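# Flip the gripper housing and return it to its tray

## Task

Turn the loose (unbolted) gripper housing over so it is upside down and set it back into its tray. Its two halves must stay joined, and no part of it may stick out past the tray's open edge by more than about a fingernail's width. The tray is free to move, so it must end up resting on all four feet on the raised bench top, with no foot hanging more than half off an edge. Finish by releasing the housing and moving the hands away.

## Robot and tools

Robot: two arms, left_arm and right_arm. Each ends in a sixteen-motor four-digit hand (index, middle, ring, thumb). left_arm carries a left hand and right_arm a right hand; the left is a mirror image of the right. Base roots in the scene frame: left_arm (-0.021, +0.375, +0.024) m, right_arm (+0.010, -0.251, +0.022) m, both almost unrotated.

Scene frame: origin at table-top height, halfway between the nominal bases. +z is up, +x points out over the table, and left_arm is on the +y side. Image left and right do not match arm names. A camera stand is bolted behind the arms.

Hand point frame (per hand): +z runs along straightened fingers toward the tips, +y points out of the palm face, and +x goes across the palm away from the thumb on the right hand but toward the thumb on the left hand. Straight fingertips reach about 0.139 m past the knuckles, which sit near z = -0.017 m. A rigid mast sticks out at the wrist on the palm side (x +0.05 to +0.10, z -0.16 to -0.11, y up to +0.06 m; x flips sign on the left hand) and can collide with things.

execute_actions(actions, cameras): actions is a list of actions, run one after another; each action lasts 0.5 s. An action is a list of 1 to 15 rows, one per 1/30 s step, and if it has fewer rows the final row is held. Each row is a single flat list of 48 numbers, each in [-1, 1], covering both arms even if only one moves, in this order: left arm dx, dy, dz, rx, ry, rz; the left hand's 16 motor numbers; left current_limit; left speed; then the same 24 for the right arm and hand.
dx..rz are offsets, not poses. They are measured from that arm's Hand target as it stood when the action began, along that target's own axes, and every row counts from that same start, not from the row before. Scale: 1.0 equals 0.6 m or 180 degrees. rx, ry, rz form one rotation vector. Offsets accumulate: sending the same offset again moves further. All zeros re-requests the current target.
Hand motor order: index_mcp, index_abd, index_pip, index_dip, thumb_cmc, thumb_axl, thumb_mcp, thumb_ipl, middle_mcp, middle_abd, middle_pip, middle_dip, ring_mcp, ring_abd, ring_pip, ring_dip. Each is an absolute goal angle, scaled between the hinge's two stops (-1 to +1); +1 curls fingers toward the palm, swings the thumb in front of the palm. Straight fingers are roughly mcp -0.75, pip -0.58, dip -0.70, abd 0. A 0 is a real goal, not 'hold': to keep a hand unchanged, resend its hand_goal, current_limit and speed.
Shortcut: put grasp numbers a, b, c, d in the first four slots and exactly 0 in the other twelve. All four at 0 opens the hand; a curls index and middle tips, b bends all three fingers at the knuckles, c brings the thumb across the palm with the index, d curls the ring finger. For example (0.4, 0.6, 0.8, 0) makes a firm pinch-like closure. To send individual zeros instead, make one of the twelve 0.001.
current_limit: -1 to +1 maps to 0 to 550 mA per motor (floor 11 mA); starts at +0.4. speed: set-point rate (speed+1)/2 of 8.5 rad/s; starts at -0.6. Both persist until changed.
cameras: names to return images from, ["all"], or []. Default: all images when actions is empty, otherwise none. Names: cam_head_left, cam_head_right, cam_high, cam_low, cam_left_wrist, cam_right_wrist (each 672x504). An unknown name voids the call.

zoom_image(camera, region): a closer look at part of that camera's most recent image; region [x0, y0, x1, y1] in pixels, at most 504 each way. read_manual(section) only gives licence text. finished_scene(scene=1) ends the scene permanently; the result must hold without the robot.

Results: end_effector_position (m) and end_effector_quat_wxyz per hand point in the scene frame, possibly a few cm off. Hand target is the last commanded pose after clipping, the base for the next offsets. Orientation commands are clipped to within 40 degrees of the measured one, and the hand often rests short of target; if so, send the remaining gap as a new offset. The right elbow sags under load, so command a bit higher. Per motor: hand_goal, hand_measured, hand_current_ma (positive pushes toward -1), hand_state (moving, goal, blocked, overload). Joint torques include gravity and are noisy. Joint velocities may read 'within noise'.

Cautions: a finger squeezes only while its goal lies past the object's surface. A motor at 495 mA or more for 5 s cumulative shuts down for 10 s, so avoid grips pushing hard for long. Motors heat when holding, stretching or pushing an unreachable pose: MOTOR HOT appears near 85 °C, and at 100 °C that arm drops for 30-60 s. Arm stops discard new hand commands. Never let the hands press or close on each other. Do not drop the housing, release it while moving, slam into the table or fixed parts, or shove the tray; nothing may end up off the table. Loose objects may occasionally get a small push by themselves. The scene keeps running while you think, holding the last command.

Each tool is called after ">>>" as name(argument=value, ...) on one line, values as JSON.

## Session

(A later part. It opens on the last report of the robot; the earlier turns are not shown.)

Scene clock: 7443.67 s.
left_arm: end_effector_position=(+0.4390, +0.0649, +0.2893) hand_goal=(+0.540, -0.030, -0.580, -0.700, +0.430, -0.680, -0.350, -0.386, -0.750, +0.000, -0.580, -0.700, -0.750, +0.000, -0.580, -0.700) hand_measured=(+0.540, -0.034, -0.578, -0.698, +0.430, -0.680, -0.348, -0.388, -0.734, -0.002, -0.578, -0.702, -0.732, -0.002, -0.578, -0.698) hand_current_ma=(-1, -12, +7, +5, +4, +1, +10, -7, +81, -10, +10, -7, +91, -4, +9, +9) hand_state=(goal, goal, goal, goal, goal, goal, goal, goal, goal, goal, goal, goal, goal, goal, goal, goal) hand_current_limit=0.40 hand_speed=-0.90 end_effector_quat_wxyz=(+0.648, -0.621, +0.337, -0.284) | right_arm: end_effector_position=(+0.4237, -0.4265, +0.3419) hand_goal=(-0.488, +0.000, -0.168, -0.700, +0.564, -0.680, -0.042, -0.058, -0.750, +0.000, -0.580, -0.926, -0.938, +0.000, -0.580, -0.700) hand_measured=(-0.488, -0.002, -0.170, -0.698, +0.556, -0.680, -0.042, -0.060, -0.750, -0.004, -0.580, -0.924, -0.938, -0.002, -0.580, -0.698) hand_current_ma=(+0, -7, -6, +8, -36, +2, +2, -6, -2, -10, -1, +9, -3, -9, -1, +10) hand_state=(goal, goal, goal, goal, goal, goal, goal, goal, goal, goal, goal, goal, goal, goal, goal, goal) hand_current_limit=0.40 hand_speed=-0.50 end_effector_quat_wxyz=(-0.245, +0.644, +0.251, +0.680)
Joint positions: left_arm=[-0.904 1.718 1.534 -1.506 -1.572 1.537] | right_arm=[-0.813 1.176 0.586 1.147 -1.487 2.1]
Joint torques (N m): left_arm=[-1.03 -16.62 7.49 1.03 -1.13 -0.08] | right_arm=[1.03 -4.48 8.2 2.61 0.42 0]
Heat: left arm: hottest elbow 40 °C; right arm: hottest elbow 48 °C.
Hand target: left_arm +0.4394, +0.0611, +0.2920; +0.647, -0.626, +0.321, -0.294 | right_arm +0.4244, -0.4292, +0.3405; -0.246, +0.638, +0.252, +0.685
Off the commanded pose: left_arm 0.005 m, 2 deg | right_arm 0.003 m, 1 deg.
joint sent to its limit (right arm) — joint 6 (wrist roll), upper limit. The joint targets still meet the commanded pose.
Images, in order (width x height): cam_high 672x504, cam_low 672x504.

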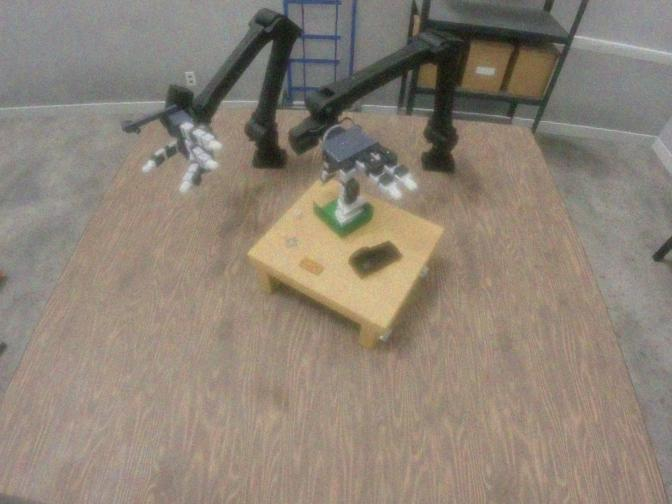

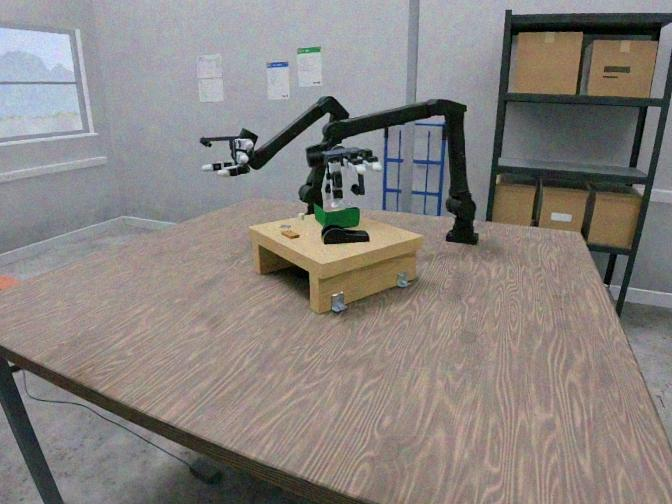

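>>> execute_actions(actions=[[[0.006,0.022,-0.004,0,0,0,0.54,-0.03,-0.58,-0.7,0.43,-0.68,-0.35,-0.386,-0.75,0.001,-0.58,-0.7,-0.75,0.001,-0.58,-0.7,0.4,-0.9,0,0,0,0,0,0,0,0,0.75,0,0,0,0,0,0,0,0,0,0,0,0,0,0.4,-0.5]],[[0,0.014,0,0,0,0,0.54,-0.03,-0.58,-0.7,0.43,-0.68,-0.35,-0.386,-0.75,0.001,-0.58,-0.7,-0.75,0.001,-0.58,-0.7,0.4,-0.9,0,0,0,0,0,0,0,0,0.75,0,0,0,0,0,0,0,0,0,0,0,0,0,0.4,-0.5]]], cameras=["cam_high","cam_low"])

>>> zoom_image(camera="cam_high", region=[330, 185, 370, 230])

>>> zoom_image(camera="cam_low", region=[315, 180, 365, 230])

Scene clock: 7470.87 s.
left_arm: end_effector_position=(+0.4390, +0.0629, +0.2780) hand_goal=(+0.540, -0.030, -0.580, -0.700, +0.430, -0.680, -0.350, -0.386, -0.750, +0.000, -0.580, -0.700, -0.750, +0.000, -0.580, -0.700) hand_measured=(+0.540, -0.012, -0.578, -0.700, +0.430, -0.680, -0.348, -0.388, -0.734, -0.002, -0.578, -0.702, -0.732, -0.002, -0.578, -0.698) hand_current_ma=(+1, +76, +6, -2, +4, +1, +10, -7, +81, -10, +10, -7, +91, -4, +9, +9) hand_state=(goal, goal, goal, goal, goal, goal, goal, goal, goal, goal, goal, goal, goal, goal, goal, goal) hand_current_limit=0.40 hand_speed=-0.90 end_effector_quat_wxyz=(+0.644, -0.625, +0.331, -0.293) | right_arm: end_effector_position=(+0.4237, -0.4265, +0.3419) hand_goal=(-0.488, +0.000, -0.168, -0.700, +0.564, -0.680, -0.042, -0.058, -0.750, +0.000, -0.580, -0.926, -0.938, +0.000, -0.580, -0.700) hand_measured=(-0.488, -0.002, -0.170, -0.698, +0.556, -0.680, -0.042, -0.060, -0.750, -0.004, -0.580, -0.924, -0.938, -0.002, -0.580, -0.698) hand_current_ma=(+0, -7, -6, +8, -36, +2, +2, -6, -2, -10, -1, +9, -3, -9, -1, +10) hand_state=(goal, goal, goal, goal, goal, goal, goal, goal, goal, goal, goal, goal, goal, goal, goal, goal) hand_current_limit=0.40 hand_speed=-0.50 end_effector_quat_wxyz=(-0.245, +0.644, +0.251, +0.680)
Joint positions: left_arm=[-0.906 1.718 1.503 -1.455 -1.572 1.532] | right_arm=[-0.813 1.176 0.586 1.147 -1.487 2.1]
Joint torques (N m): left_arm=[-1.32 -15.27 7.15 1.2 -1.08 -0.03] | right_arm=[0.03 -4.78 8.27 2.82 0.47 0.03]
Heat: left arm: hottest elbow 41 °C; right arm: hottest elbow 48 °C.
Hand target: left_arm +0.4393, +0.0578, +0.2702; +0.647, -0.626, +0.321, -0.294 | right_arm +0.4244, -0.4292, +0.3405; -0.246, +0.638, +0.252, +0.685
Off the commanded pose: left_arm 0.009 m, 1 deg | right_arm 0.003 m, 1 deg.
joint sent to its limit (right arm) — joint 6 (wrist roll), upper limit. The joint targets still meet the commanded pose.
Images, in order (width x height): cam_high 672x504, cam_low 672x504.

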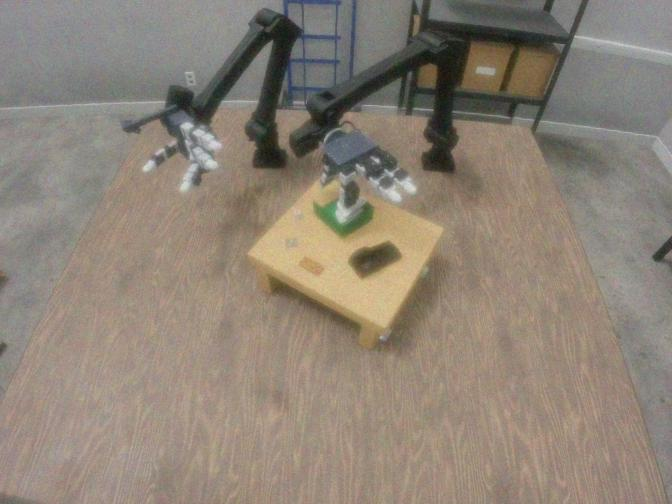

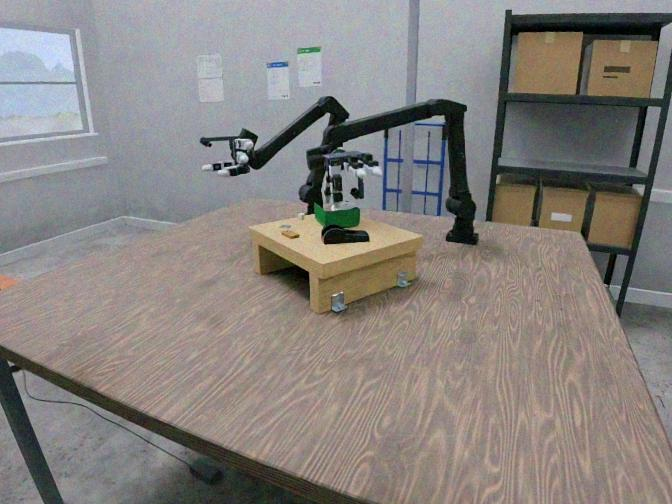

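Scaled by 11.200 from the camera's 672x504 image, which has a finer 960x720 frame.

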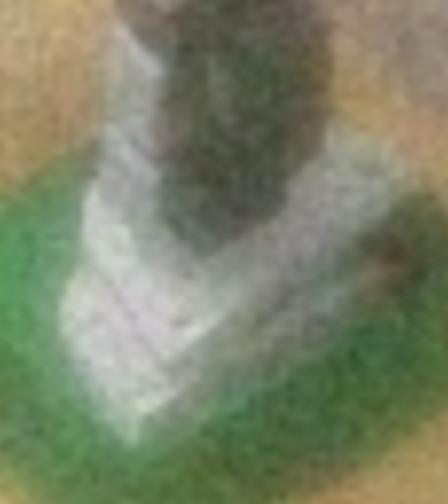

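Scaled by 10.080 from the camera's 672x504 image, which has a finer 960x720 frame.

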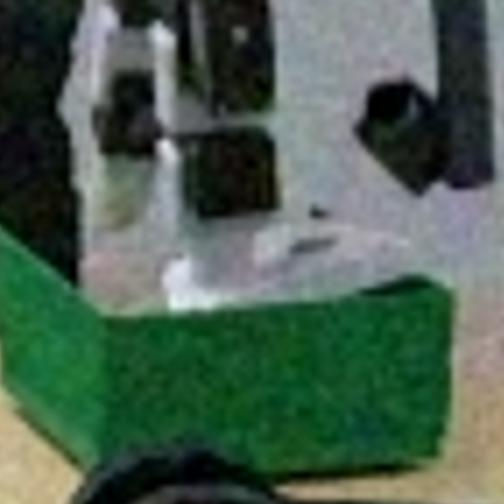

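>>> execute_actions(actions=[[[0,-0.022,0,0,0,0,0.54,-0.03,-0.58,-0.7,0.43,-0.68,-0.35,-0.386,-0.75,0.001,-0.58,-0.7,-0.75,0.001,-0.58,-0.7,0.4,-0.9,0,0,0,0,0,0,0,0,0.75,0,0,0,0,0,0,0,0,0,0,0,0,0,0.4,-0.5]],[[0.016,-0.01,-0.002,0,0,0,0.54,-0.03,-0.58,-0.7,0.43,-0.68,-0.35,-0.386,-0.75,0.001,-0.58,-0.7,-0.75,0.001,-0.58,-0.7,0.4,-0.9,0,0,0,0,0,0,0,0,0.75,0,0,0,0,0,0,0,0,0,0,0,0,0,0.4,-0.5]]], cameras=["cam_high","cam_low"])

>>> zoom_image(camera="cam_high", region=[330, 185, 370, 230])

>>> zoom_image(camera="cam_low", region=[315, 180, 365, 230])

Scene clock: 7483.13 s.
left_arm: end_effector_position=(+0.4385, +0.0613, +0.2800) hand_goal=(+0.540, -0.030, -0.580, -0.700, +0.430, -0.680, -0.350, -0.386, -0.750, +0.000, -0.580, -0.700, -0.750, +0.000, -0.580, -0.700) hand_measured=(+0.540, -0.020, -0.578, -0.700, +0.430, -0.680, -0.348, -0.388, -0.734, -0.002, -0.578, -0.702, -0.732, -0.002, -0.578, -0.698) hand_current_ma=(+1, +36, +6, -2, +4, +1, +10, -7, +81, -10, +10, -7, +91, -4, +9, +9) hand_state=(goal, goal, goal, goal, goal, goal, goal, goal, goal, goal, goal, goal, goal, goal, goal, goal) hand_current_limit=0.40 hand_speed=-0.90 end_effector_quat_wxyz=(+0.644, -0.623, +0.333, -0.292) | right_arm: end_effector_position=(+0.4237, -0.4265, +0.3419) hand_goal=(-0.488, +0.000, -0.168, -0.700, +0.564, -0.680, -0.042, -0.058, -0.750, +0.000, -0.580, -0.926, -0.938, +0.000, -0.580, -0.700) hand_measured=(-0.488, -0.002, -0.170, -0.698, +0.556, -0.680, -0.042, -0.060, -0.750, -0.004, -0.580, -0.924, -0.938, -0.002, -0.580, -0.698) hand_current_ma=(+0, -7, -6, +8, -36, +2, +2, -6, -2, -10, -1, +9, -3, -9, -1, +10) hand_state=(goal, goal, goal, goal, goal, goal, goal, goal, goal, goal, goal, goal, goal, goal, goal, goal) hand_current_limit=0.40 hand_speed=-0.50 end_effector_quat_wxyz=(-0.245, +0.644, +0.251, +0.680)
Joint positions: left_arm=[-0.909 1.718 1.508 -1.455 -1.572 1.543] | right_arm=[-0.813 1.176 0.586 1.147 -1.487 2.1]
Joint torques (N m): left_arm=[-1.26 -14.86 11.19 0.57 -1.11 0.16] | right_arm=[0.85 -5.42 8.09 2.58 0.48 0.03]
Heat: left arm: hottest elbow 40 °C; right arm: hottest elbow 48 °C.
Hand target: left_arm +0.4447, +0.0486, +0.2890; +0.647, -0.626, +0.321, -0.294 | right_arm +0.4244, -0.4292, +0.3405; -0.246, +0.638, +0.252, +0.685
Off the commanded pose: left_arm 0.017 m, 1 deg | right_arm 0.003 m, 1 deg.
joint sent to its limit (right arm) — joint 6 (wrist roll), upper limit. The joint targets still meet the commanded pose.
Images, in order (width x height): cam_high 672x504, cam_low 672x504.

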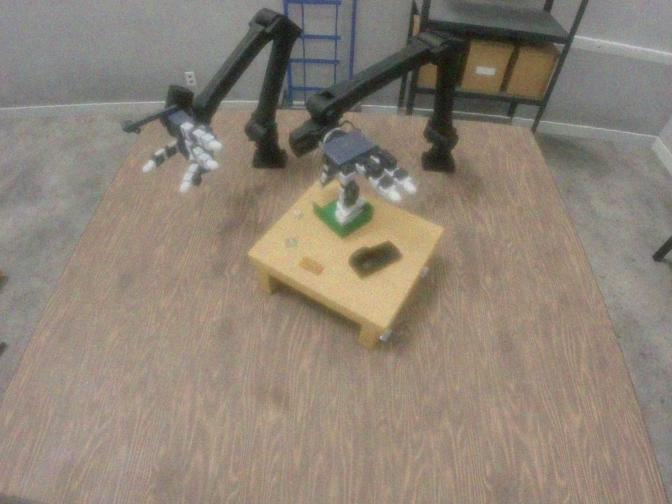

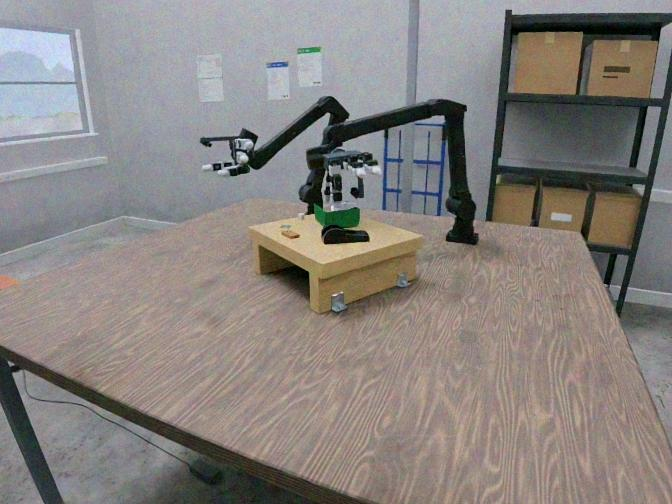

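Scaled by 11.200 from the camera's 672x504 image, which has a finer 960x720 frame.

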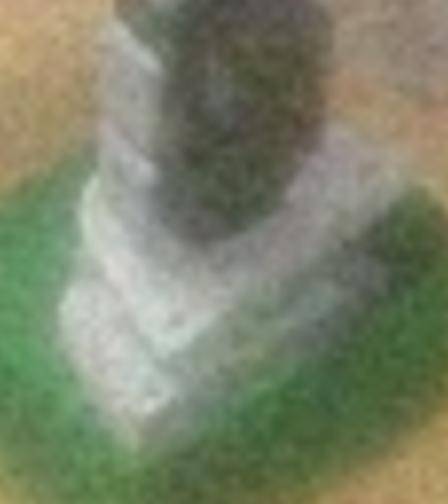

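Scaled by 10.080 from the camera's 672x504 image, which has a finer 960x720 frame.

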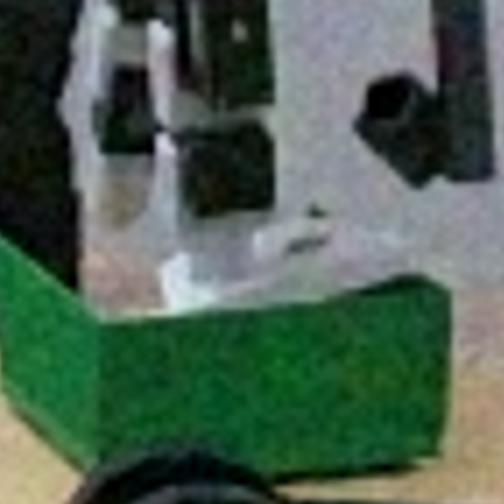

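>>> execute_actions(actions=[[[0.003,-0.025,0,0,0,0,0.54,-0.03,-0.58,-0.7,0.43,-0.68,-0.35,-0.386,-0.75,0.001,-0.58,-0.7,-0.75,0.001,-0.58,-0.7,0.4,-0.9,0,0,0,0,0,0,0,0,0.75,0,0,0,0,0,0,0,0,0,0,0,0,0,0.4,-0.5]],[[0,0.02,0,0,0,0,0.54,-0.03,-0.58,-0.7,0.43,-0.68,-0.35,-0.386,-0.75,0.001,-0.58,-0.7,-0.75,0.001,-0.58,-0.7,0.4,-0.9,0,0,0,0,0,0,0,0,0.75,0,0,0,0,0,0,0,0,0,0,0,0,0,0.4,-0.5]]], cameras=["cam_high","cam_low"])

>>> zoom_image(camera="cam_high", region=[330, 185, 370, 230])

>>> zoom_image(camera="cam_low", region=[315, 180, 365, 230])

Scene clock: 7498.63 s.
left_arm: end_effector_position=(+0.4408, +0.0580, +0.2909) hand_goal=(+0.540, -0.030, -0.580, -0.700, +0.430, -0.680, -0.350, -0.386, -0.750, +0.000, -0.580, -0.700, -0.750, +0.000, -0.580, -0.700) hand_measured=(+0.540, -0.028, -0.578, -0.700, +0.430, -0.680, -0.348, -0.388, -0.734, -0.002, -0.578, -0.702, -0.732, -0.002, -0.578, -0.698) hand_current_ma=(+1, +10, +6, -2, +4, +1, +10, -7, +81, -10, +10, -7, +91, -4, +9, +9) hand_state=(goal, goal, goal, goal, goal, goal, goal, goal, goal, goal, goal, goal, goal, goal, goal, goal) hand_current_limit=0.40 hand_speed=-0.90 end_effector_quat_wxyz=(+0.645, -0.623, +0.334, -0.291) | right_arm: end_effector_position=(+0.4237, -0.4265, +0.3419) hand_goal=(-0.488, +0.000, -0.168, -0.700, +0.564, -0.680, -0.042, -0.058, -0.750, +0.000, -0.580, -0.926, -0.938, +0.000, -0.580, -0.700) hand_measured=(-0.488, -0.002, -0.170, -0.698, +0.556, -0.680, -0.042, -0.060, -0.750, -0.004, -0.580, -0.924, -0.938, -0.002, -0.580, -0.698) hand_current_ma=(+0, -7, -6, +8, -36, +2, +2, -6, -2, -10, -1, +9, -3, -9, -1, +10) hand_state=(goal, goal, goal, goal, goal, goal, goal, goal, goal, goal, goal, goal, goal, goal, goal, goal) hand_current_limit=0.40 hand_speed=-0.50 end_effector_quat_wxyz=(-0.245, +0.644, +0.251, +0.680)
Joint positions: left_arm=[-0.909 1.718 1.538 -1.455 -1.572 1.576] | right_arm=[-0.813 1.176 0.586 1.147 -1.487 2.1]
Joint torques (N m): left_arm=[-1.32 -14.68 9.68 1.1 -1.11 0.07] | right_arm=[1.14 -4.48 8.24 2.5 0.46 0.05]
Heat: left arm: hottest elbow 41 °C; right arm: hottest elbow 48 °C.
Hand target: left_arm +0.4459, +0.0471, +0.2919; +0.647, -0.626, +0.321, -0.294 | right_arm +0.4244, -0.4292, +0.3405; -0.246, +0.638, +0.252, +0.685
Off the commanded pose: left_arm 0.012 m, 2 deg | right_arm 0.003 m, 1 deg.
joint sent to its limit (right arm) — joint 6 (wrist roll), upper limit. The joint targets still meet the commanded pose.
Images, in order (width x height): cam_high 672x504, cam_low 672x504.

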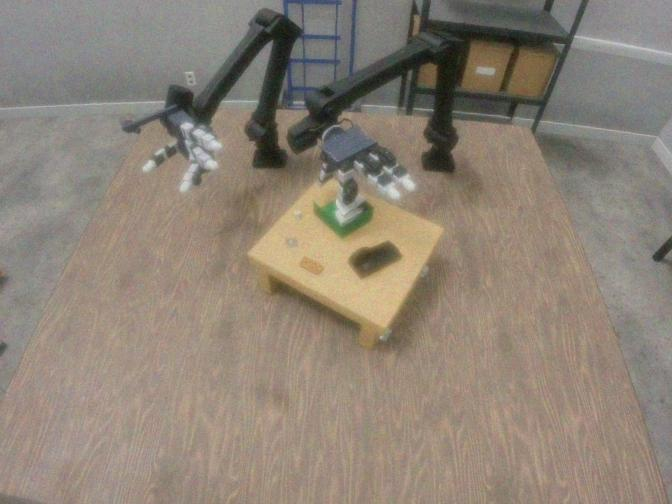

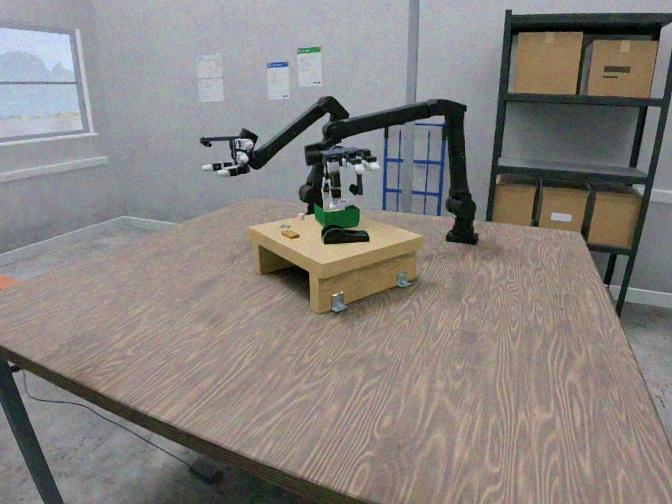

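Scaled by 11.200 from the camera's 672x504 image, which has a finer 960x720 frame.

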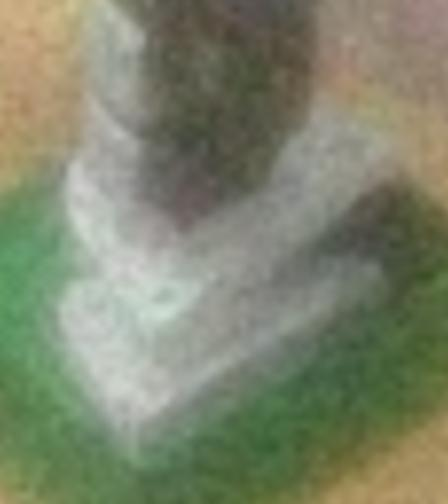

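Scaled by 10.080 from the camera's 672x504 image, which has a finer 960x720 frame.

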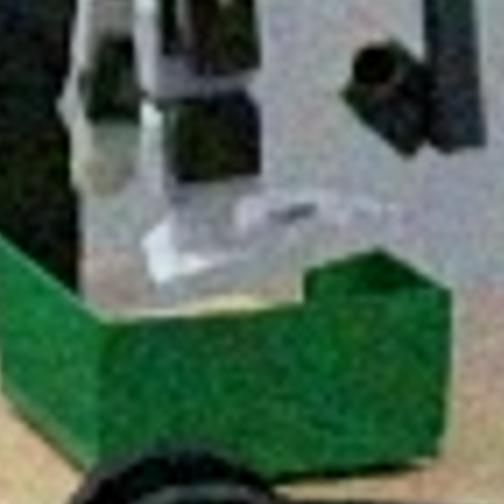

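>>> execute_actions(actions=[[[-0.004,0.018,0,0,0,0,0.54,-0.03,-0.58,-0.7,0.43,-0.68,-0.35,-0.386,-0.75,0.001,-0.58,-0.7,-0.75,0.001,-0.58,-0.7,0.4,-0.9,0,0,0,0,0,0,0,0,0.75,0,0,0,0,0,0,0,0,0,0,0,0,0,0.4,-0.5]],[[0,0.018,0,0,0,0,0.54,-0.03,-0.58,-0.7,0.43,-0.68,-0.35,-0.386,-0.75,0.001,-0.58,-0.7,-0.75,0.001,-0.58,-0.7,0.4,-0.9,0,0,0,0,0,0,0,0,0.75,0,0,0,0,0,0,0,0,0,0,0,0,0,0.4,-0.5]]], cameras=["cam_high","cam_low"])

>>> zoom_image(camera="cam_high", region=[330, 185, 370, 230])

>>> zoom_image(camera="cam_low", region=[315, 180, 365, 230])

Scene clock: 7514.90 s.
left_arm: end_effector_position=(+0.4419, +0.0566, +0.2822) hand_goal=(+0.540, -0.030, -0.580, -0.700, +0.430, -0.680, -0.350, -0.386, -0.750, +0.000, -0.580, -0.700, -0.750, +0.000, -0.580, -0.700) hand_measured=(+0.540, -0.028, -0.578, -0.700, +0.430, -0.680, -0.348, -0.388, -0.734, -0.002, -0.578, -0.702, -0.732, -0.002, -0.578, -0.698) hand_current_ma=(+1, +10, +6, -2, +4, +1, +10, -7, +81, -10, +10, -7, +91, -4, +9, +9) hand_state=(goal, goal, goal, goal, goal, goal, goal, goal, goal, goal, goal, goal, goal, goal, goal, goal) hand_current_limit=0.40 hand_speed=-0.90 end_effector_quat_wxyz=(+0.642, -0.626, +0.328, -0.297) | right_arm: end_effector_position=(+0.4237, -0.4265, +0.3419) hand_goal=(-0.488, +0.000, -0.168, -0.700, +0.564, -0.680, -0.042, -0.058, -0.750, +0.000, -0.580, -0.926, -0.938, +0.000, -0.580, -0.700) hand_measured=(-0.488, -0.002, -0.170, -0.698, +0.556, -0.680, -0.042, -0.060, -0.750, -0.004, -0.580, -0.924, -0.938, -0.002, -0.580, -0.698) hand_current_ma=(+0, -7, -6, +8, -36, +2, +2, -6, -2, -10, -1, +9, -3, -9, -1, +10) hand_state=(goal, goal, goal, goal, goal, goal, goal, goal, goal, goal, goal, goal, goal, goal, goal, goal) hand_current_limit=0.40 hand_speed=-0.50 end_effector_quat_wxyz=(-0.245, +0.644, +0.251, +0.680)
Joint positions: left_arm=[-0.909 1.718 1.515 -1.41 -1.572 1.576] | right_arm=[-0.813 1.176 0.586 1.147 -1.487 2.1]
Joint torques (N m): left_arm=[-1.32 -14.62 7.5 1.13 -1.12 -0.02] | right_arm=[0.44 -4.6 8.2 2.58 0.48 -0.02]
Heat: left arm: hottest elbow 42 °C; right arm: hottest elbow 48 °C.
Hand target: left_arm +0.4440, +0.0499, +0.2705; +0.647, -0.626, +0.321, -0.294 | right_arm +0.4244, -0.4292, +0.3405; -0.246, +0.638, +0.252, +0.685
Off the commanded pose: left_arm 0.014 m, 1 deg | right_arm 0.003 m, 1 deg.
joint sent to its limit (right arm) — joint 6 (wrist roll), upper limit. The joint targets still meet the commanded pose.
Images, in order (width x height): cam_high 672x504, cam_low 672x504.

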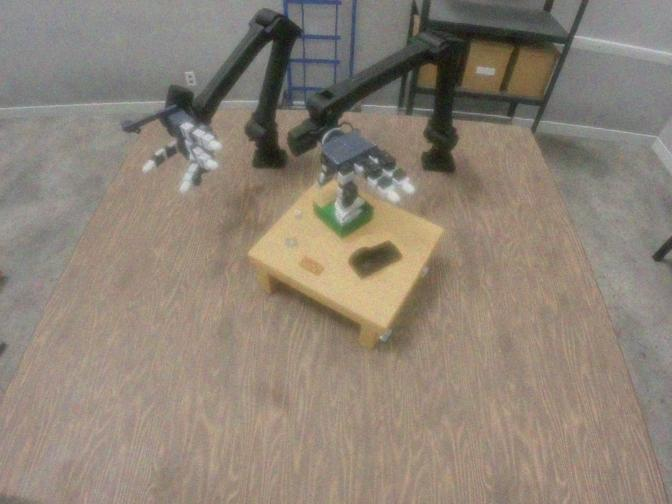

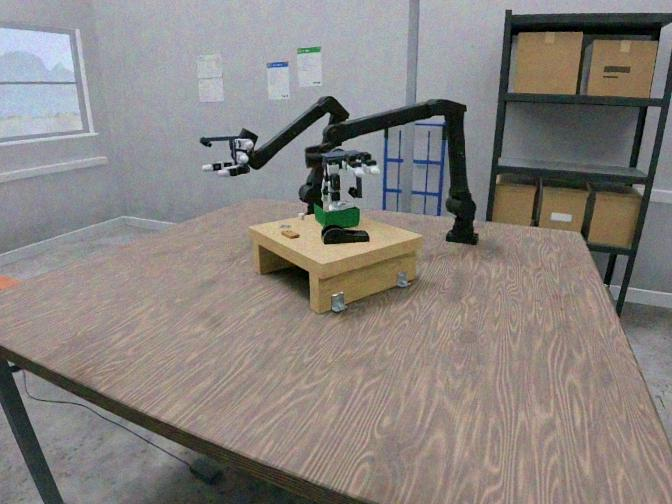

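Scaled by 11.200 from the camera's 672x504 image, which has a finer 960x720 frame.

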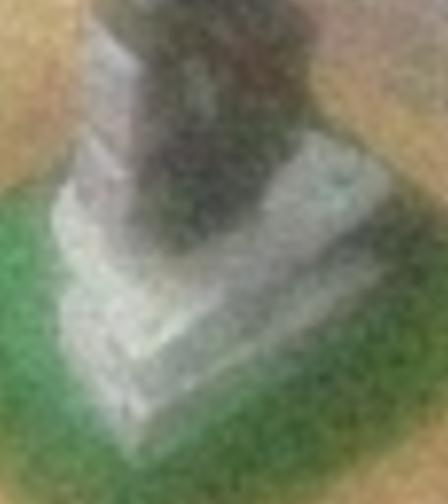

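Scaled by 10.080 from the camera's 672x504 image, which has a finer 960x720 frame.

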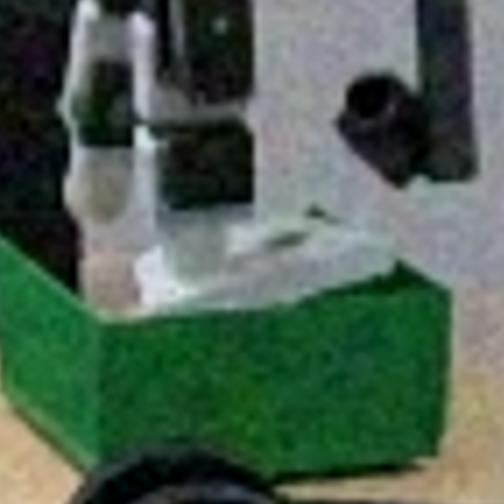

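>>> execute_actions(actions=[[[-0.004,0.016,0,0,0,0,0.54,-0.03,-0.58,-0.7,0.43,-0.68,-0.35,-0.386,-0.75,0.001,-0.58,-0.7,-0.75,0.001,-0.58,-0.7,0.4,-0.9,0,0,0,0,0,0,0,0,0.75,0,0,0,0,0,0,0,0,0,0,0,0,0,0.4,-0.5]],[[0,0.012,0,0,0,0,0.54,-0.03,-0.58,-0.7,0.43,-0.68,-0.35,-0.386,-0.75,0.001,-0.58,-0.7,-0.75,0.001,-0.58,-0.7,0.4,-0.9,0,0,0,0,0,0,0,0,0.75,0,0,0,0,0,0,0,0,0,0,0,0,0,0.4,-0.5]]], cameras=["cam_high","cam_low"])

>>> zoom_image(camera="cam_high", region=[330, 185, 370, 230])

>>> zoom_image(camera="cam_low", region=[315, 180, 365, 230])

Scene clock: 7524.13 s.
left_arm: end_effector_position=(+0.4405, +0.0584, +0.2676) hand_goal=(+0.540, -0.030, -0.580, -0.700, +0.430, -0.680, -0.350, -0.386, -0.750, +0.000, -0.580, -0.700, -0.750, +0.000, -0.580, -0.700) hand_measured=(+0.540, -0.028, -0.578, -0.700, +0.430, -0.680, -0.348, -0.388, -0.734, -0.002, -0.578, -0.702, -0.732, -0.002, -0.578, -0.698) hand_current_ma=(+2, +8, +6, -2, +4, +1, +10, -7, +81, -10, +10, -7, +91, -4, +9, +9) hand_state=(goal, goal, goal, goal, goal, goal, goal, goal, goal, goal, goal, goal, goal, goal, goal, goal) hand_current_limit=0.40 hand_speed=-0.90 end_effector_quat_wxyz=(+0.641, -0.627, +0.326, -0.300) | right_arm: end_effector_position=(+0.4237, -0.4265, +0.3419) hand_goal=(-0.488, +0.000, -0.168, -0.700, +0.564, -0.680, -0.042, -0.058, -0.750, +0.000, -0.580, -0.926, -0.938, +0.000, -0.580, -0.700) hand_measured=(-0.488, -0.002, -0.170, -0.698, +0.556, -0.680, -0.042, -0.060, -0.750, -0.004, -0.580, -0.924, -0.938, -0.002, -0.580, -0.698) hand_current_ma=(+0, -7, -6, +8, -36, +2, +2, -6, -2, -10, -1, +9, -3, -9, -1, +10) hand_state=(goal, goal, goal, goal, goal, goal, goal, goal, goal, goal, goal, goal, goal, goal, goal, goal) hand_current_limit=0.40 hand_speed=-0.50 end_effector_quat_wxyz=(-0.245, +0.644, +0.251, +0.680)
Joint positions: left_arm=[-0.909 1.718 1.475 -1.364 -1.572 1.576] | right_arm=[-0.813 1.176 0.586 1.147 -1.487 2.1]
Joint torques (N m): left_arm=[-1.14 -14.39 7.35 1.11 -1.12 0.01] | right_arm=[1.03 -5.25 8.24 2.84 0.47 -0.06]
Heat: left arm: hottest elbow 42 °C; right arm: hottest elbow 48 °C.
Hand target: left_arm +0.4422, +0.0526, +0.2540; +0.647, -0.626, +0.321, -0.295 | right_arm +0.4244, -0.4292, +0.3405; -0.246, +0.638, +0.252, +0.685
Off the commanded pose: left_arm 0.015 m, 1 deg | right_arm 0.003 m, 1 deg.
joint sent to its limit (right arm) — joint 6 (wrist roll), upper limit. The joint targets still meet the commanded pose.
Images, in order (width x height): cam_high 672x504, cam_low 672x504.

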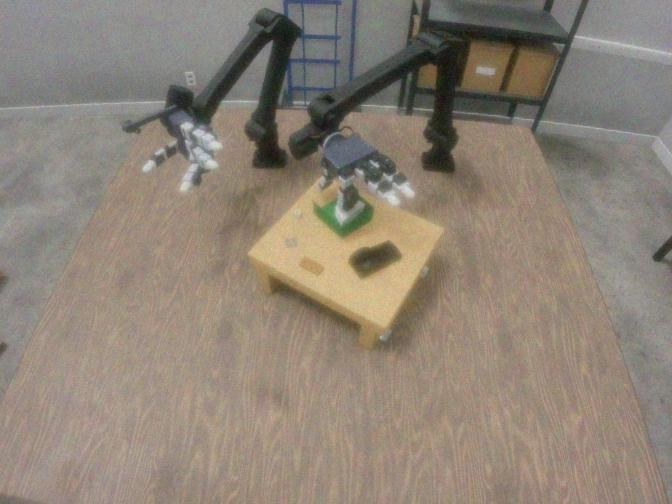

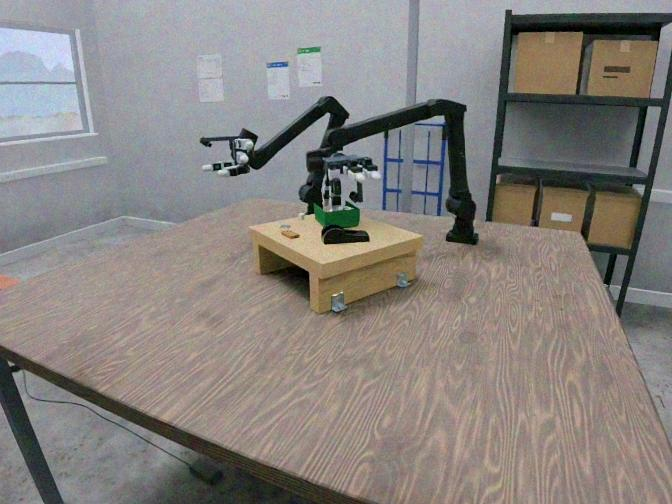

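Scaled by 11.200 from the camera's 672x504 image, which has a finer 960x720 frame.

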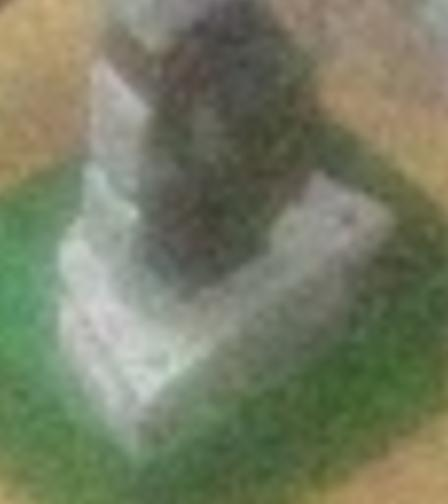

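Scaled by 10.080 from the camera's 672x504 image, which has a finer 960x720 frame.

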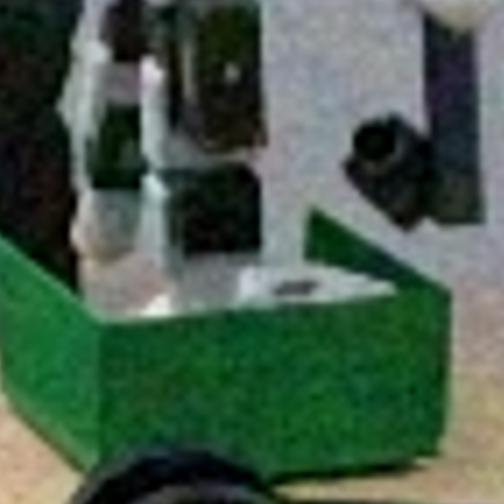

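>>> execute_actions(actions=[[[0.006,0.014,0,0,0,0,0.54,-0.03,-0.58,-0.7,0.43,-0.68,-0.35,-0.386,-0.75,0.001,-0.58,-0.7,-0.75,0.001,-0.58,-0.7,0.4,-0.9,0,0,0,0,0,0,0,0,0.75,0,0,0,0,0,0,0,0,0,0,0,0,0,0.4,-0.5]],[[0,0.008,0,0,0,0,0.54,-0.03,-0.58,-0.7,0.43,-0.68,-0.35,-0.386,-0.75,0.001,-0.58,-0.7,-0.75,0.001,-0.58,-0.7,0.4,-0.9,0,0,0,0,0,0,0,0,0.75,0,0,0,0,0,0,0,0,0,0,0,0,0,0.4,-0.5]]], cameras=["cam_high","cam_low"])

>>> zoom_image(camera="cam_high", region=[330, 185, 370, 230])

>>> zoom_image(camera="cam_low", region=[315, 180, 365, 230])

Scene clock: 7538.70 s.
left_arm: end_effector_position=(+0.4427, +0.0562, +0.2634) hand_goal=(+0.540, -0.030, -0.580, -0.700, +0.430, -0.680, -0.350, -0.386, -0.750, +0.000, -0.580, -0.700, -0.750, +0.000, -0.580, -0.700) hand_measured=(+0.544, -0.012, -0.578, -0.700, +0.430, -0.680, -0.348, -0.388, -0.734, -0.002, -0.578, -0.702, -0.732, -0.002, -0.578, -0.698) hand_current_ma=(+17, +71, +6, -2, +4, +1, +10, -7, +81, -10, +10, -7, +91, -4, +9, +9) hand_state=(goal, goal, goal, goal, goal, goal, goal, goal, goal, goal, goal, goal, goal, goal, goal, goal) hand_current_limit=0.40 hand_speed=-0.90 end_effector_quat_wxyz=(+0.640, -0.628, +0.320, -0.306) | right_arm: end_effector_position=(+0.4237, -0.4265, +0.3419) hand_goal=(-0.488, +0.000, -0.168, -0.700, +0.564, -0.680, -0.042, -0.058, -0.750, +0.000, -0.580, -0.926, -0.938, +0.000, -0.580, -0.700) hand_measured=(-0.488, -0.002, -0.170, -0.698, +0.556, -0.680, -0.042, -0.060, -0.750, -0.004, -0.580, -0.924, -0.938, -0.002, -0.580, -0.698) hand_current_ma=(+0, -7, -6, +8, -36, +2, +2, -6, -2, -10, -1, +9, -3, -9, -1, +10) hand_state=(goal, goal, goal, goal, goal, goal, goal, goal, goal, goal, goal, goal, goal, goal, goal, goal) hand_current_limit=0.40 hand_speed=-0.50 end_effector_quat_wxyz=(-0.245, +0.644, +0.251, +0.680)
Joint positions: left_arm=[-0.909 1.722 1.467 -1.335 -1.577 1.576] | right_arm=[-0.813 1.176 0.586 1.147 -1.487 2.1]
Joint torques (N m): left_arm=[-1.26 -13.45 6.82 1.25 -0.99 0.04] | right_arm=[0.79 -5.3 8.21 2.73 0.5 0.03]
Heat: left arm: hottest elbow 41 °C; right arm: hottest elbow 48 °C.
Hand target: left_arm +0.4441, +0.0503, +0.2406; +0.647, -0.626, +0.321, -0.294 | right_arm +0.4244, -0.4292, +0.3405; -0.246, +0.638, +0.252, +0.685
Off the commanded pose: left_arm 0.024 m, 2 deg | right_arm 0.003 m, 1 deg.
joint read past its limit (left arm) — joint 5 (wrist yaw), lower limit.
joint sent to its limit (right arm) — joint 6 (wrist roll), upper limit. The joint targets still meet the commanded pose.
Images, in order (width x height): cam_high 672x504, cam_low 672x504.

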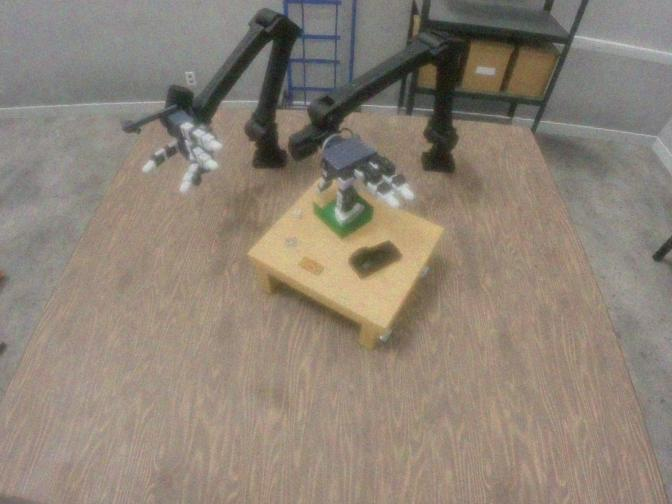

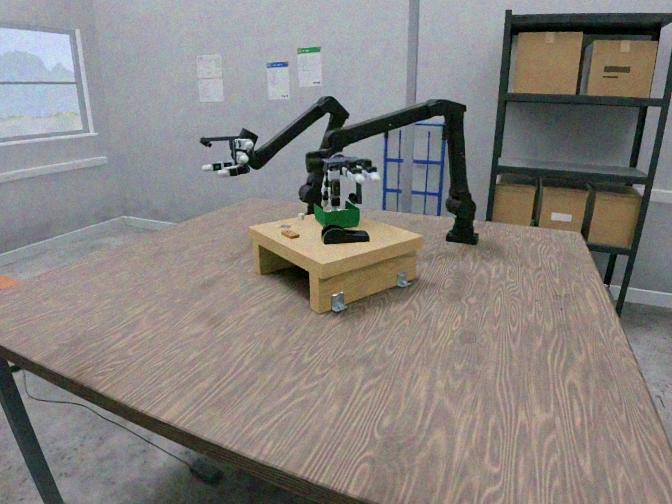

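Scaled by 11.200 from the camera's 672x504 image, which has a finer 960x720 frame.

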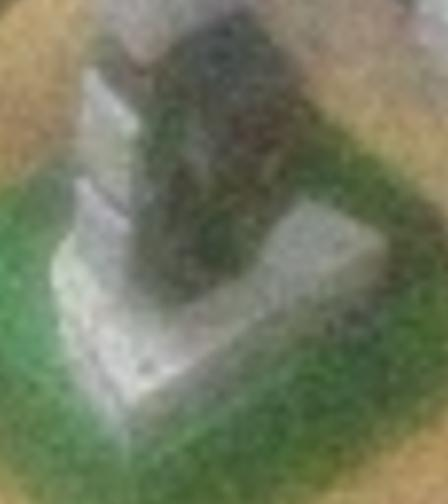

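Scaled by 10.080 from the camera's 672x504 image, which has a finer 960x720 frame.

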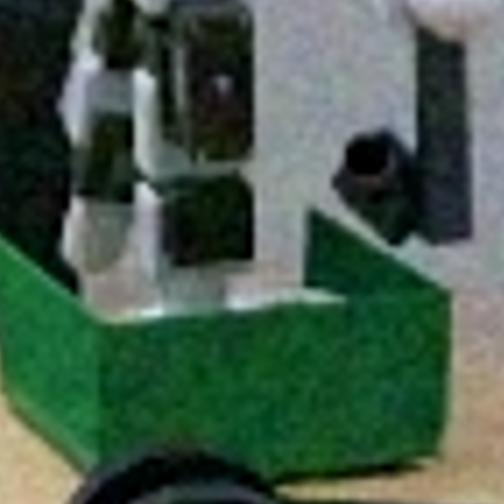

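>>> execute_actions(actions=[[[0,-0.012,0,0,0,0,0.544,-0.014,-0.58,-0.7,0.43,-0.68,-0.35,-0.386,-0.75,0.001,-0.58,-0.7,-0.75,0.001,-0.58,-0.7,0.3,-0.9,0,0,0,0,0,0,0,0,0.75,0,0,0,0,0,0,0,0,0,0,0,0,0,0.4,-0.5]],[[0,-0.01,0,0,0,0,0.53,-0.014,-0.58,-0.7,0.43,-0.68,-0.35,-0.386,-0.75,0.001,-0.58,-0.7,-0.75,0.001,-0.58,-0.7,0.3,-0.95,0,0,0,0,0,0,0,0,0.75,0,0,0,0,0,0,0,0,0,0,0,0,0,0.4,-0.5]],[[0,-0.008,0,0,0,0,0.544,-0.014,-0.58,-0.7,0.43,-0.68,-0.35,-0.386,-0.75,0.001,-0.58,-0.7,-0.75,0.001,-0.58,-0.7,0.3,-0.95,0,0,0,0,0,0,0,0,0.75,0,0,0,0,0,0,0,0,0,0,0,0,0,0.4,-0.5]]], cameras=["cam_high"])

>>> zoom_image(camera="cam_high", region=[330, 185, 370, 230])

Scene clock: 7552.93 s.
left_arm: end_effector_position=(+0.4429, +0.0559, +0.2635) hand_goal=(+0.544, -0.014, -0.580, -0.700, +0.430, -0.680, -0.350, -0.386, -0.750, +0.000, -0.580, -0.700, -0.750, +0.000, -0.580, -0.700) hand_measured=(+0.544, -0.004, -0.578, -0.700, +0.430, -0.680, -0.348, -0.388, -0.734, -0.002, -0.578, -0.702, -0.732, -0.002, -0.578, -0.698) hand_current_ma=(+3, +43, +6, -2, +4, +1, +10, -7, +81, -10, +10, -7, +91, -4, +9, +9) hand_state=(goal, goal, goal, goal, goal, goal, goal, goal, goal, goal, goal, goal, goal, goal, goal, goal) hand_current_limit=0.30 hand_speed=-0.95 end_effector_quat_wxyz=(+0.639, -0.629, +0.318, -0.307) | right_arm: end_effector_position=(+0.4237, -0.4265, +0.3419) hand_goal=(-0.488, +0.000, -0.168, -0.700, +0.564, -0.680, -0.042, -0.058, -0.750, +0.000, -0.580, -0.926, -0.938, +0.000, -0.580, -0.700) hand_measured=(-0.488, -0.002, -0.170, -0.698, +0.556, -0.680, -0.042, -0.060, -0.750, -0.004, -0.580, -0.924, -0.938, -0.002, -0.580, -0.698) hand_current_ma=(+0, -7, -6, +8, -36, +2, +2, -6, -2, -10, -1, +9, -3, -9, -1, +10) hand_state=(goal, goal, goal, goal, goal, goal, goal, goal, goal, goal, goal, goal, goal, goal, goal, goal) hand_current_limit=0.40 hand_speed=-0.50 end_effector_quat_wxyz=(-0.245, +0.644, +0.251, +0.680)
Joint positions: left_arm=[-0.909 1.722 1.467 -1.335 -1.577 1.572] | right_arm=[-0.813 1.176 0.586 1.147 -1.487 2.1]
Joint torques (N m): left_arm=[-1.38 -14.45 9.02 0.55 -1 0.18] | right_arm=[0.56 -5.3 8.29 2.56 0.5 0.06]
Heat: left arm: hottest elbow 41 °C; right arm: hottest elbow 48 °C.
Hand target: left_arm +0.4445, +0.0495, +0.2586; +0.647, -0.626, +0.321, -0.294 | right_arm +0.4244, -0.4292, +0.3405; -0.246, +0.638, +0.252, +0.685
Off the commanded pose: left_arm 0.008 m, 2 deg | right_arm 0.003 m, 1 deg.
joint read past its limit (left arm) — joint 5 (wrist yaw), lower limit.
joint sent to its limit (right arm) — joint 6 (wrist roll), upper limit. The joint targets still meet the commanded pose.
Images, in order (width x height): cam_high 672x504.

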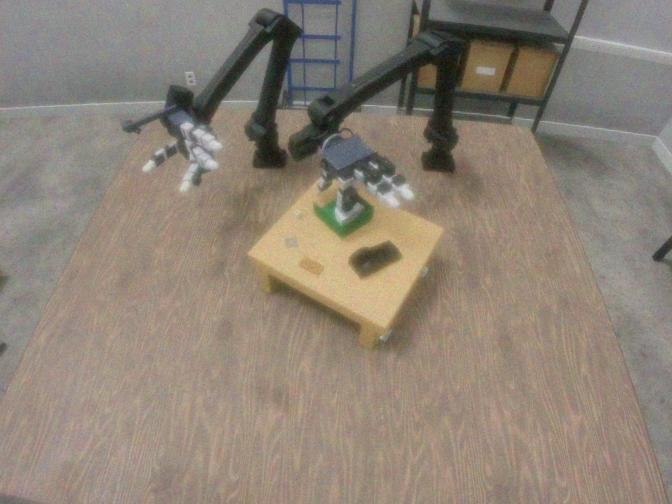

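Scaled by 11.200 from the camera's 672x504 image, which has a finer 960x720 frame.

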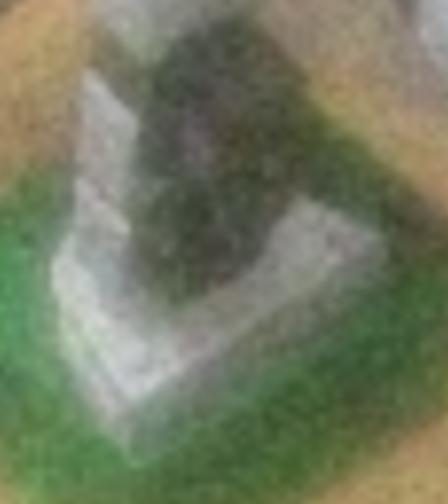

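>>> execute_actions(actions=[[[0,-0.006,0,0,0,0,0.44,-0.01,-0.38,-0.8,0.43,-0.68,-0.35,-0.386,-0.75,0.001,-0.58,-0.7,-0.75,0.001,-0.58,-0.7,0.4,-0.93,0,0,0,0,0,0,0,0,0.75,0,0,0,0,0,0,0,0,0,0,0,0,0,0.4,-0.5]],[[0,0,0,0,0,0,0.34,-0.01,-0.19,-0.87,0.43,-0.68,-0.35,-0.386,-0.75,0.001,-0.58,-0.7,-0.75,0.001,-0.58,-0.7,0.4,-0.93,0,0,0,0,0,0,0,0,0.75,0,0,0,0,0,0,0,0,0,0,0,0,0,0.4,-0.5]],[[0,0,0,0,0,0,0.24,-0.01,0.02,-0.9,0.43,-0.68,-0.35,-0.386,-0.75,0.001,-0.58,-0.7,-0.75,0.001,-0.58,-0.7,0.4,-0.93,0,0,0,0,0,0,0,0,0.75,0,0,0,0,0,0,0,0,0,0,0,0,0,0.4,-0.5]]], cameras=["cam_high","cam_low"])

>>> zoom_image(camera="cam_high", region=[330, 185, 370, 230])

>>> zoom_image(camera="cam_low", region=[315, 180, 365, 230])

Scene clock: 7597.50 s.
left_arm: end_effector_position=(+0.4414, +0.0577, +0.2627) hand_goal=(+0.240, -0.010, +0.020, -0.900, +0.430, -0.680, -0.350, -0.386, -0.750, +0.000, -0.580, -0.700, -0.750, +0.000, -0.580, -0.700) hand_measured=(+0.248, -0.008, +0.014, -0.898, +0.430, -0.680, -0.348, -0.388, -0.734, -0.002, -0.578, -0.702, -0.732, -0.002, -0.578, -0.698) hand_current_ma=(+34, +8, -23, +10, +4, +1, +10, -7, +81, -10, +10, -7, +91, -4, +9, +9) hand_state=(goal, goal, goal, goal, goal, goal, goal, goal, goal, goal, goal, goal, goal, goal, goal, goal) hand_current_limit=0.40 hand_speed=-0.93 end_effector_quat_wxyz=(+0.643, -0.625, +0.327, -0.298) | right_arm: end_effector_position=(+0.4237, -0.4265, +0.3419) hand_goal=(-0.488, +0.000, -0.168, -0.700, +0.564, -0.680, -0.042, -0.058, -0.750, +0.000, -0.580, -0.926, -0.938, +0.000, -0.580, -0.700) hand_measured=(-0.488, -0.002, -0.170, -0.698, +0.556, -0.680, -0.042, -0.060, -0.750, -0.004, -0.580, -0.924, -0.938, -0.002, -0.580, -0.698) hand_current_ma=(+0, -7, -6, +8, -36, +2, +2, -6, -2, -10, -1, +9, -3, -9, -1, +10) hand_state=(goal, goal, goal, goal, goal, goal, goal, goal, goal, goal, goal, goal, goal, goal, goal, goal) hand_current_limit=0.40 hand_speed=-0.50 end_effector_quat_wxyz=(-0.245, +0.644, +0.251, +0.680)
Joint positions: left_arm=[-0.909 1.722 1.467 -1.335 -1.575 1.599] | right_arm=[-0.813 1.176 0.586 1.147 -1.487 2.1]
Joint torques (N m): left_arm=[-1.14 -15.03 9.37 0.72 -1.01 0.16] | right_arm=[0.32 -5.13 8.09 2.66 0.46 0]
Heat: left arm: hottest elbow 42 °C; right arm: hottest elbow 48 °C.
Hand target: left_arm +0.4446, +0.0494, +0.2622; +0.647, -0.626, +0.321, -0.294 | right_arm +0.4244, -0.4292, +0.3405; -0.246, +0.638, +0.252, +0.685
Off the commanded pose: left_arm 0.009 m, 1 deg | right_arm 0.003 m, 1 deg.
joint read past its limit (left arm) — joint 5 (wrist yaw), lower limit.
joint sent to its limit (right arm) — joint 6 (wrist roll), upper limit. The joint targets still meet the commanded pose.
Images, in order (width x height): cam_high 672x504, cam_low 672x504.

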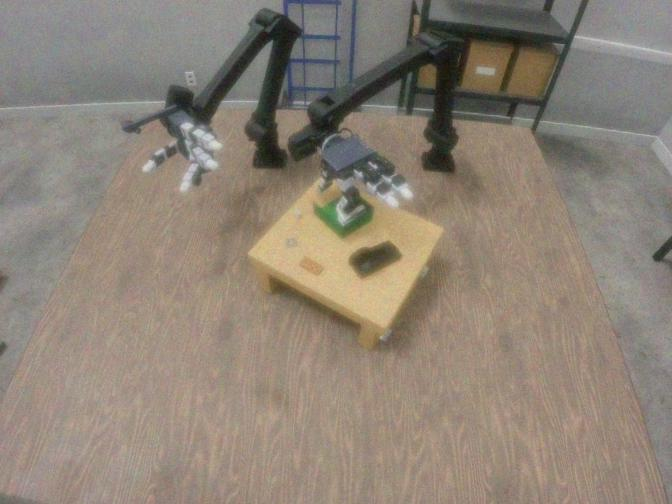

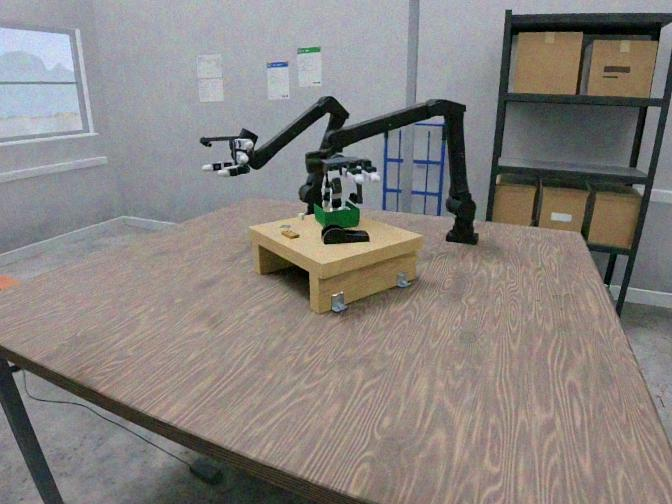

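Scaled by 11.200 from the camera's 672x504 image, which has a finer 960x720 frame.

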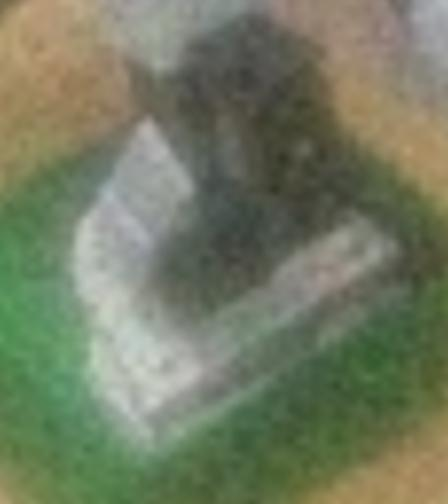

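Scaled by 10.080 from the camera's 672x504 image, which has a finer 960x720 frame.

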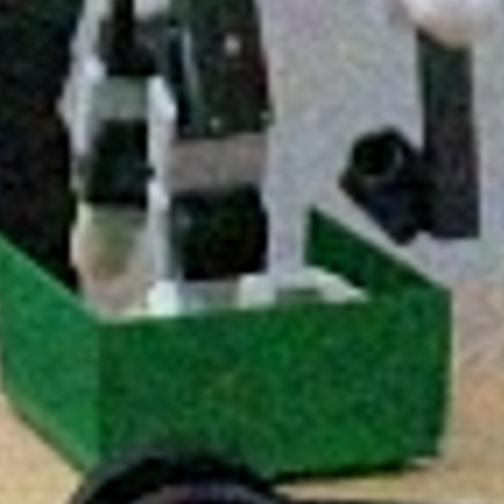

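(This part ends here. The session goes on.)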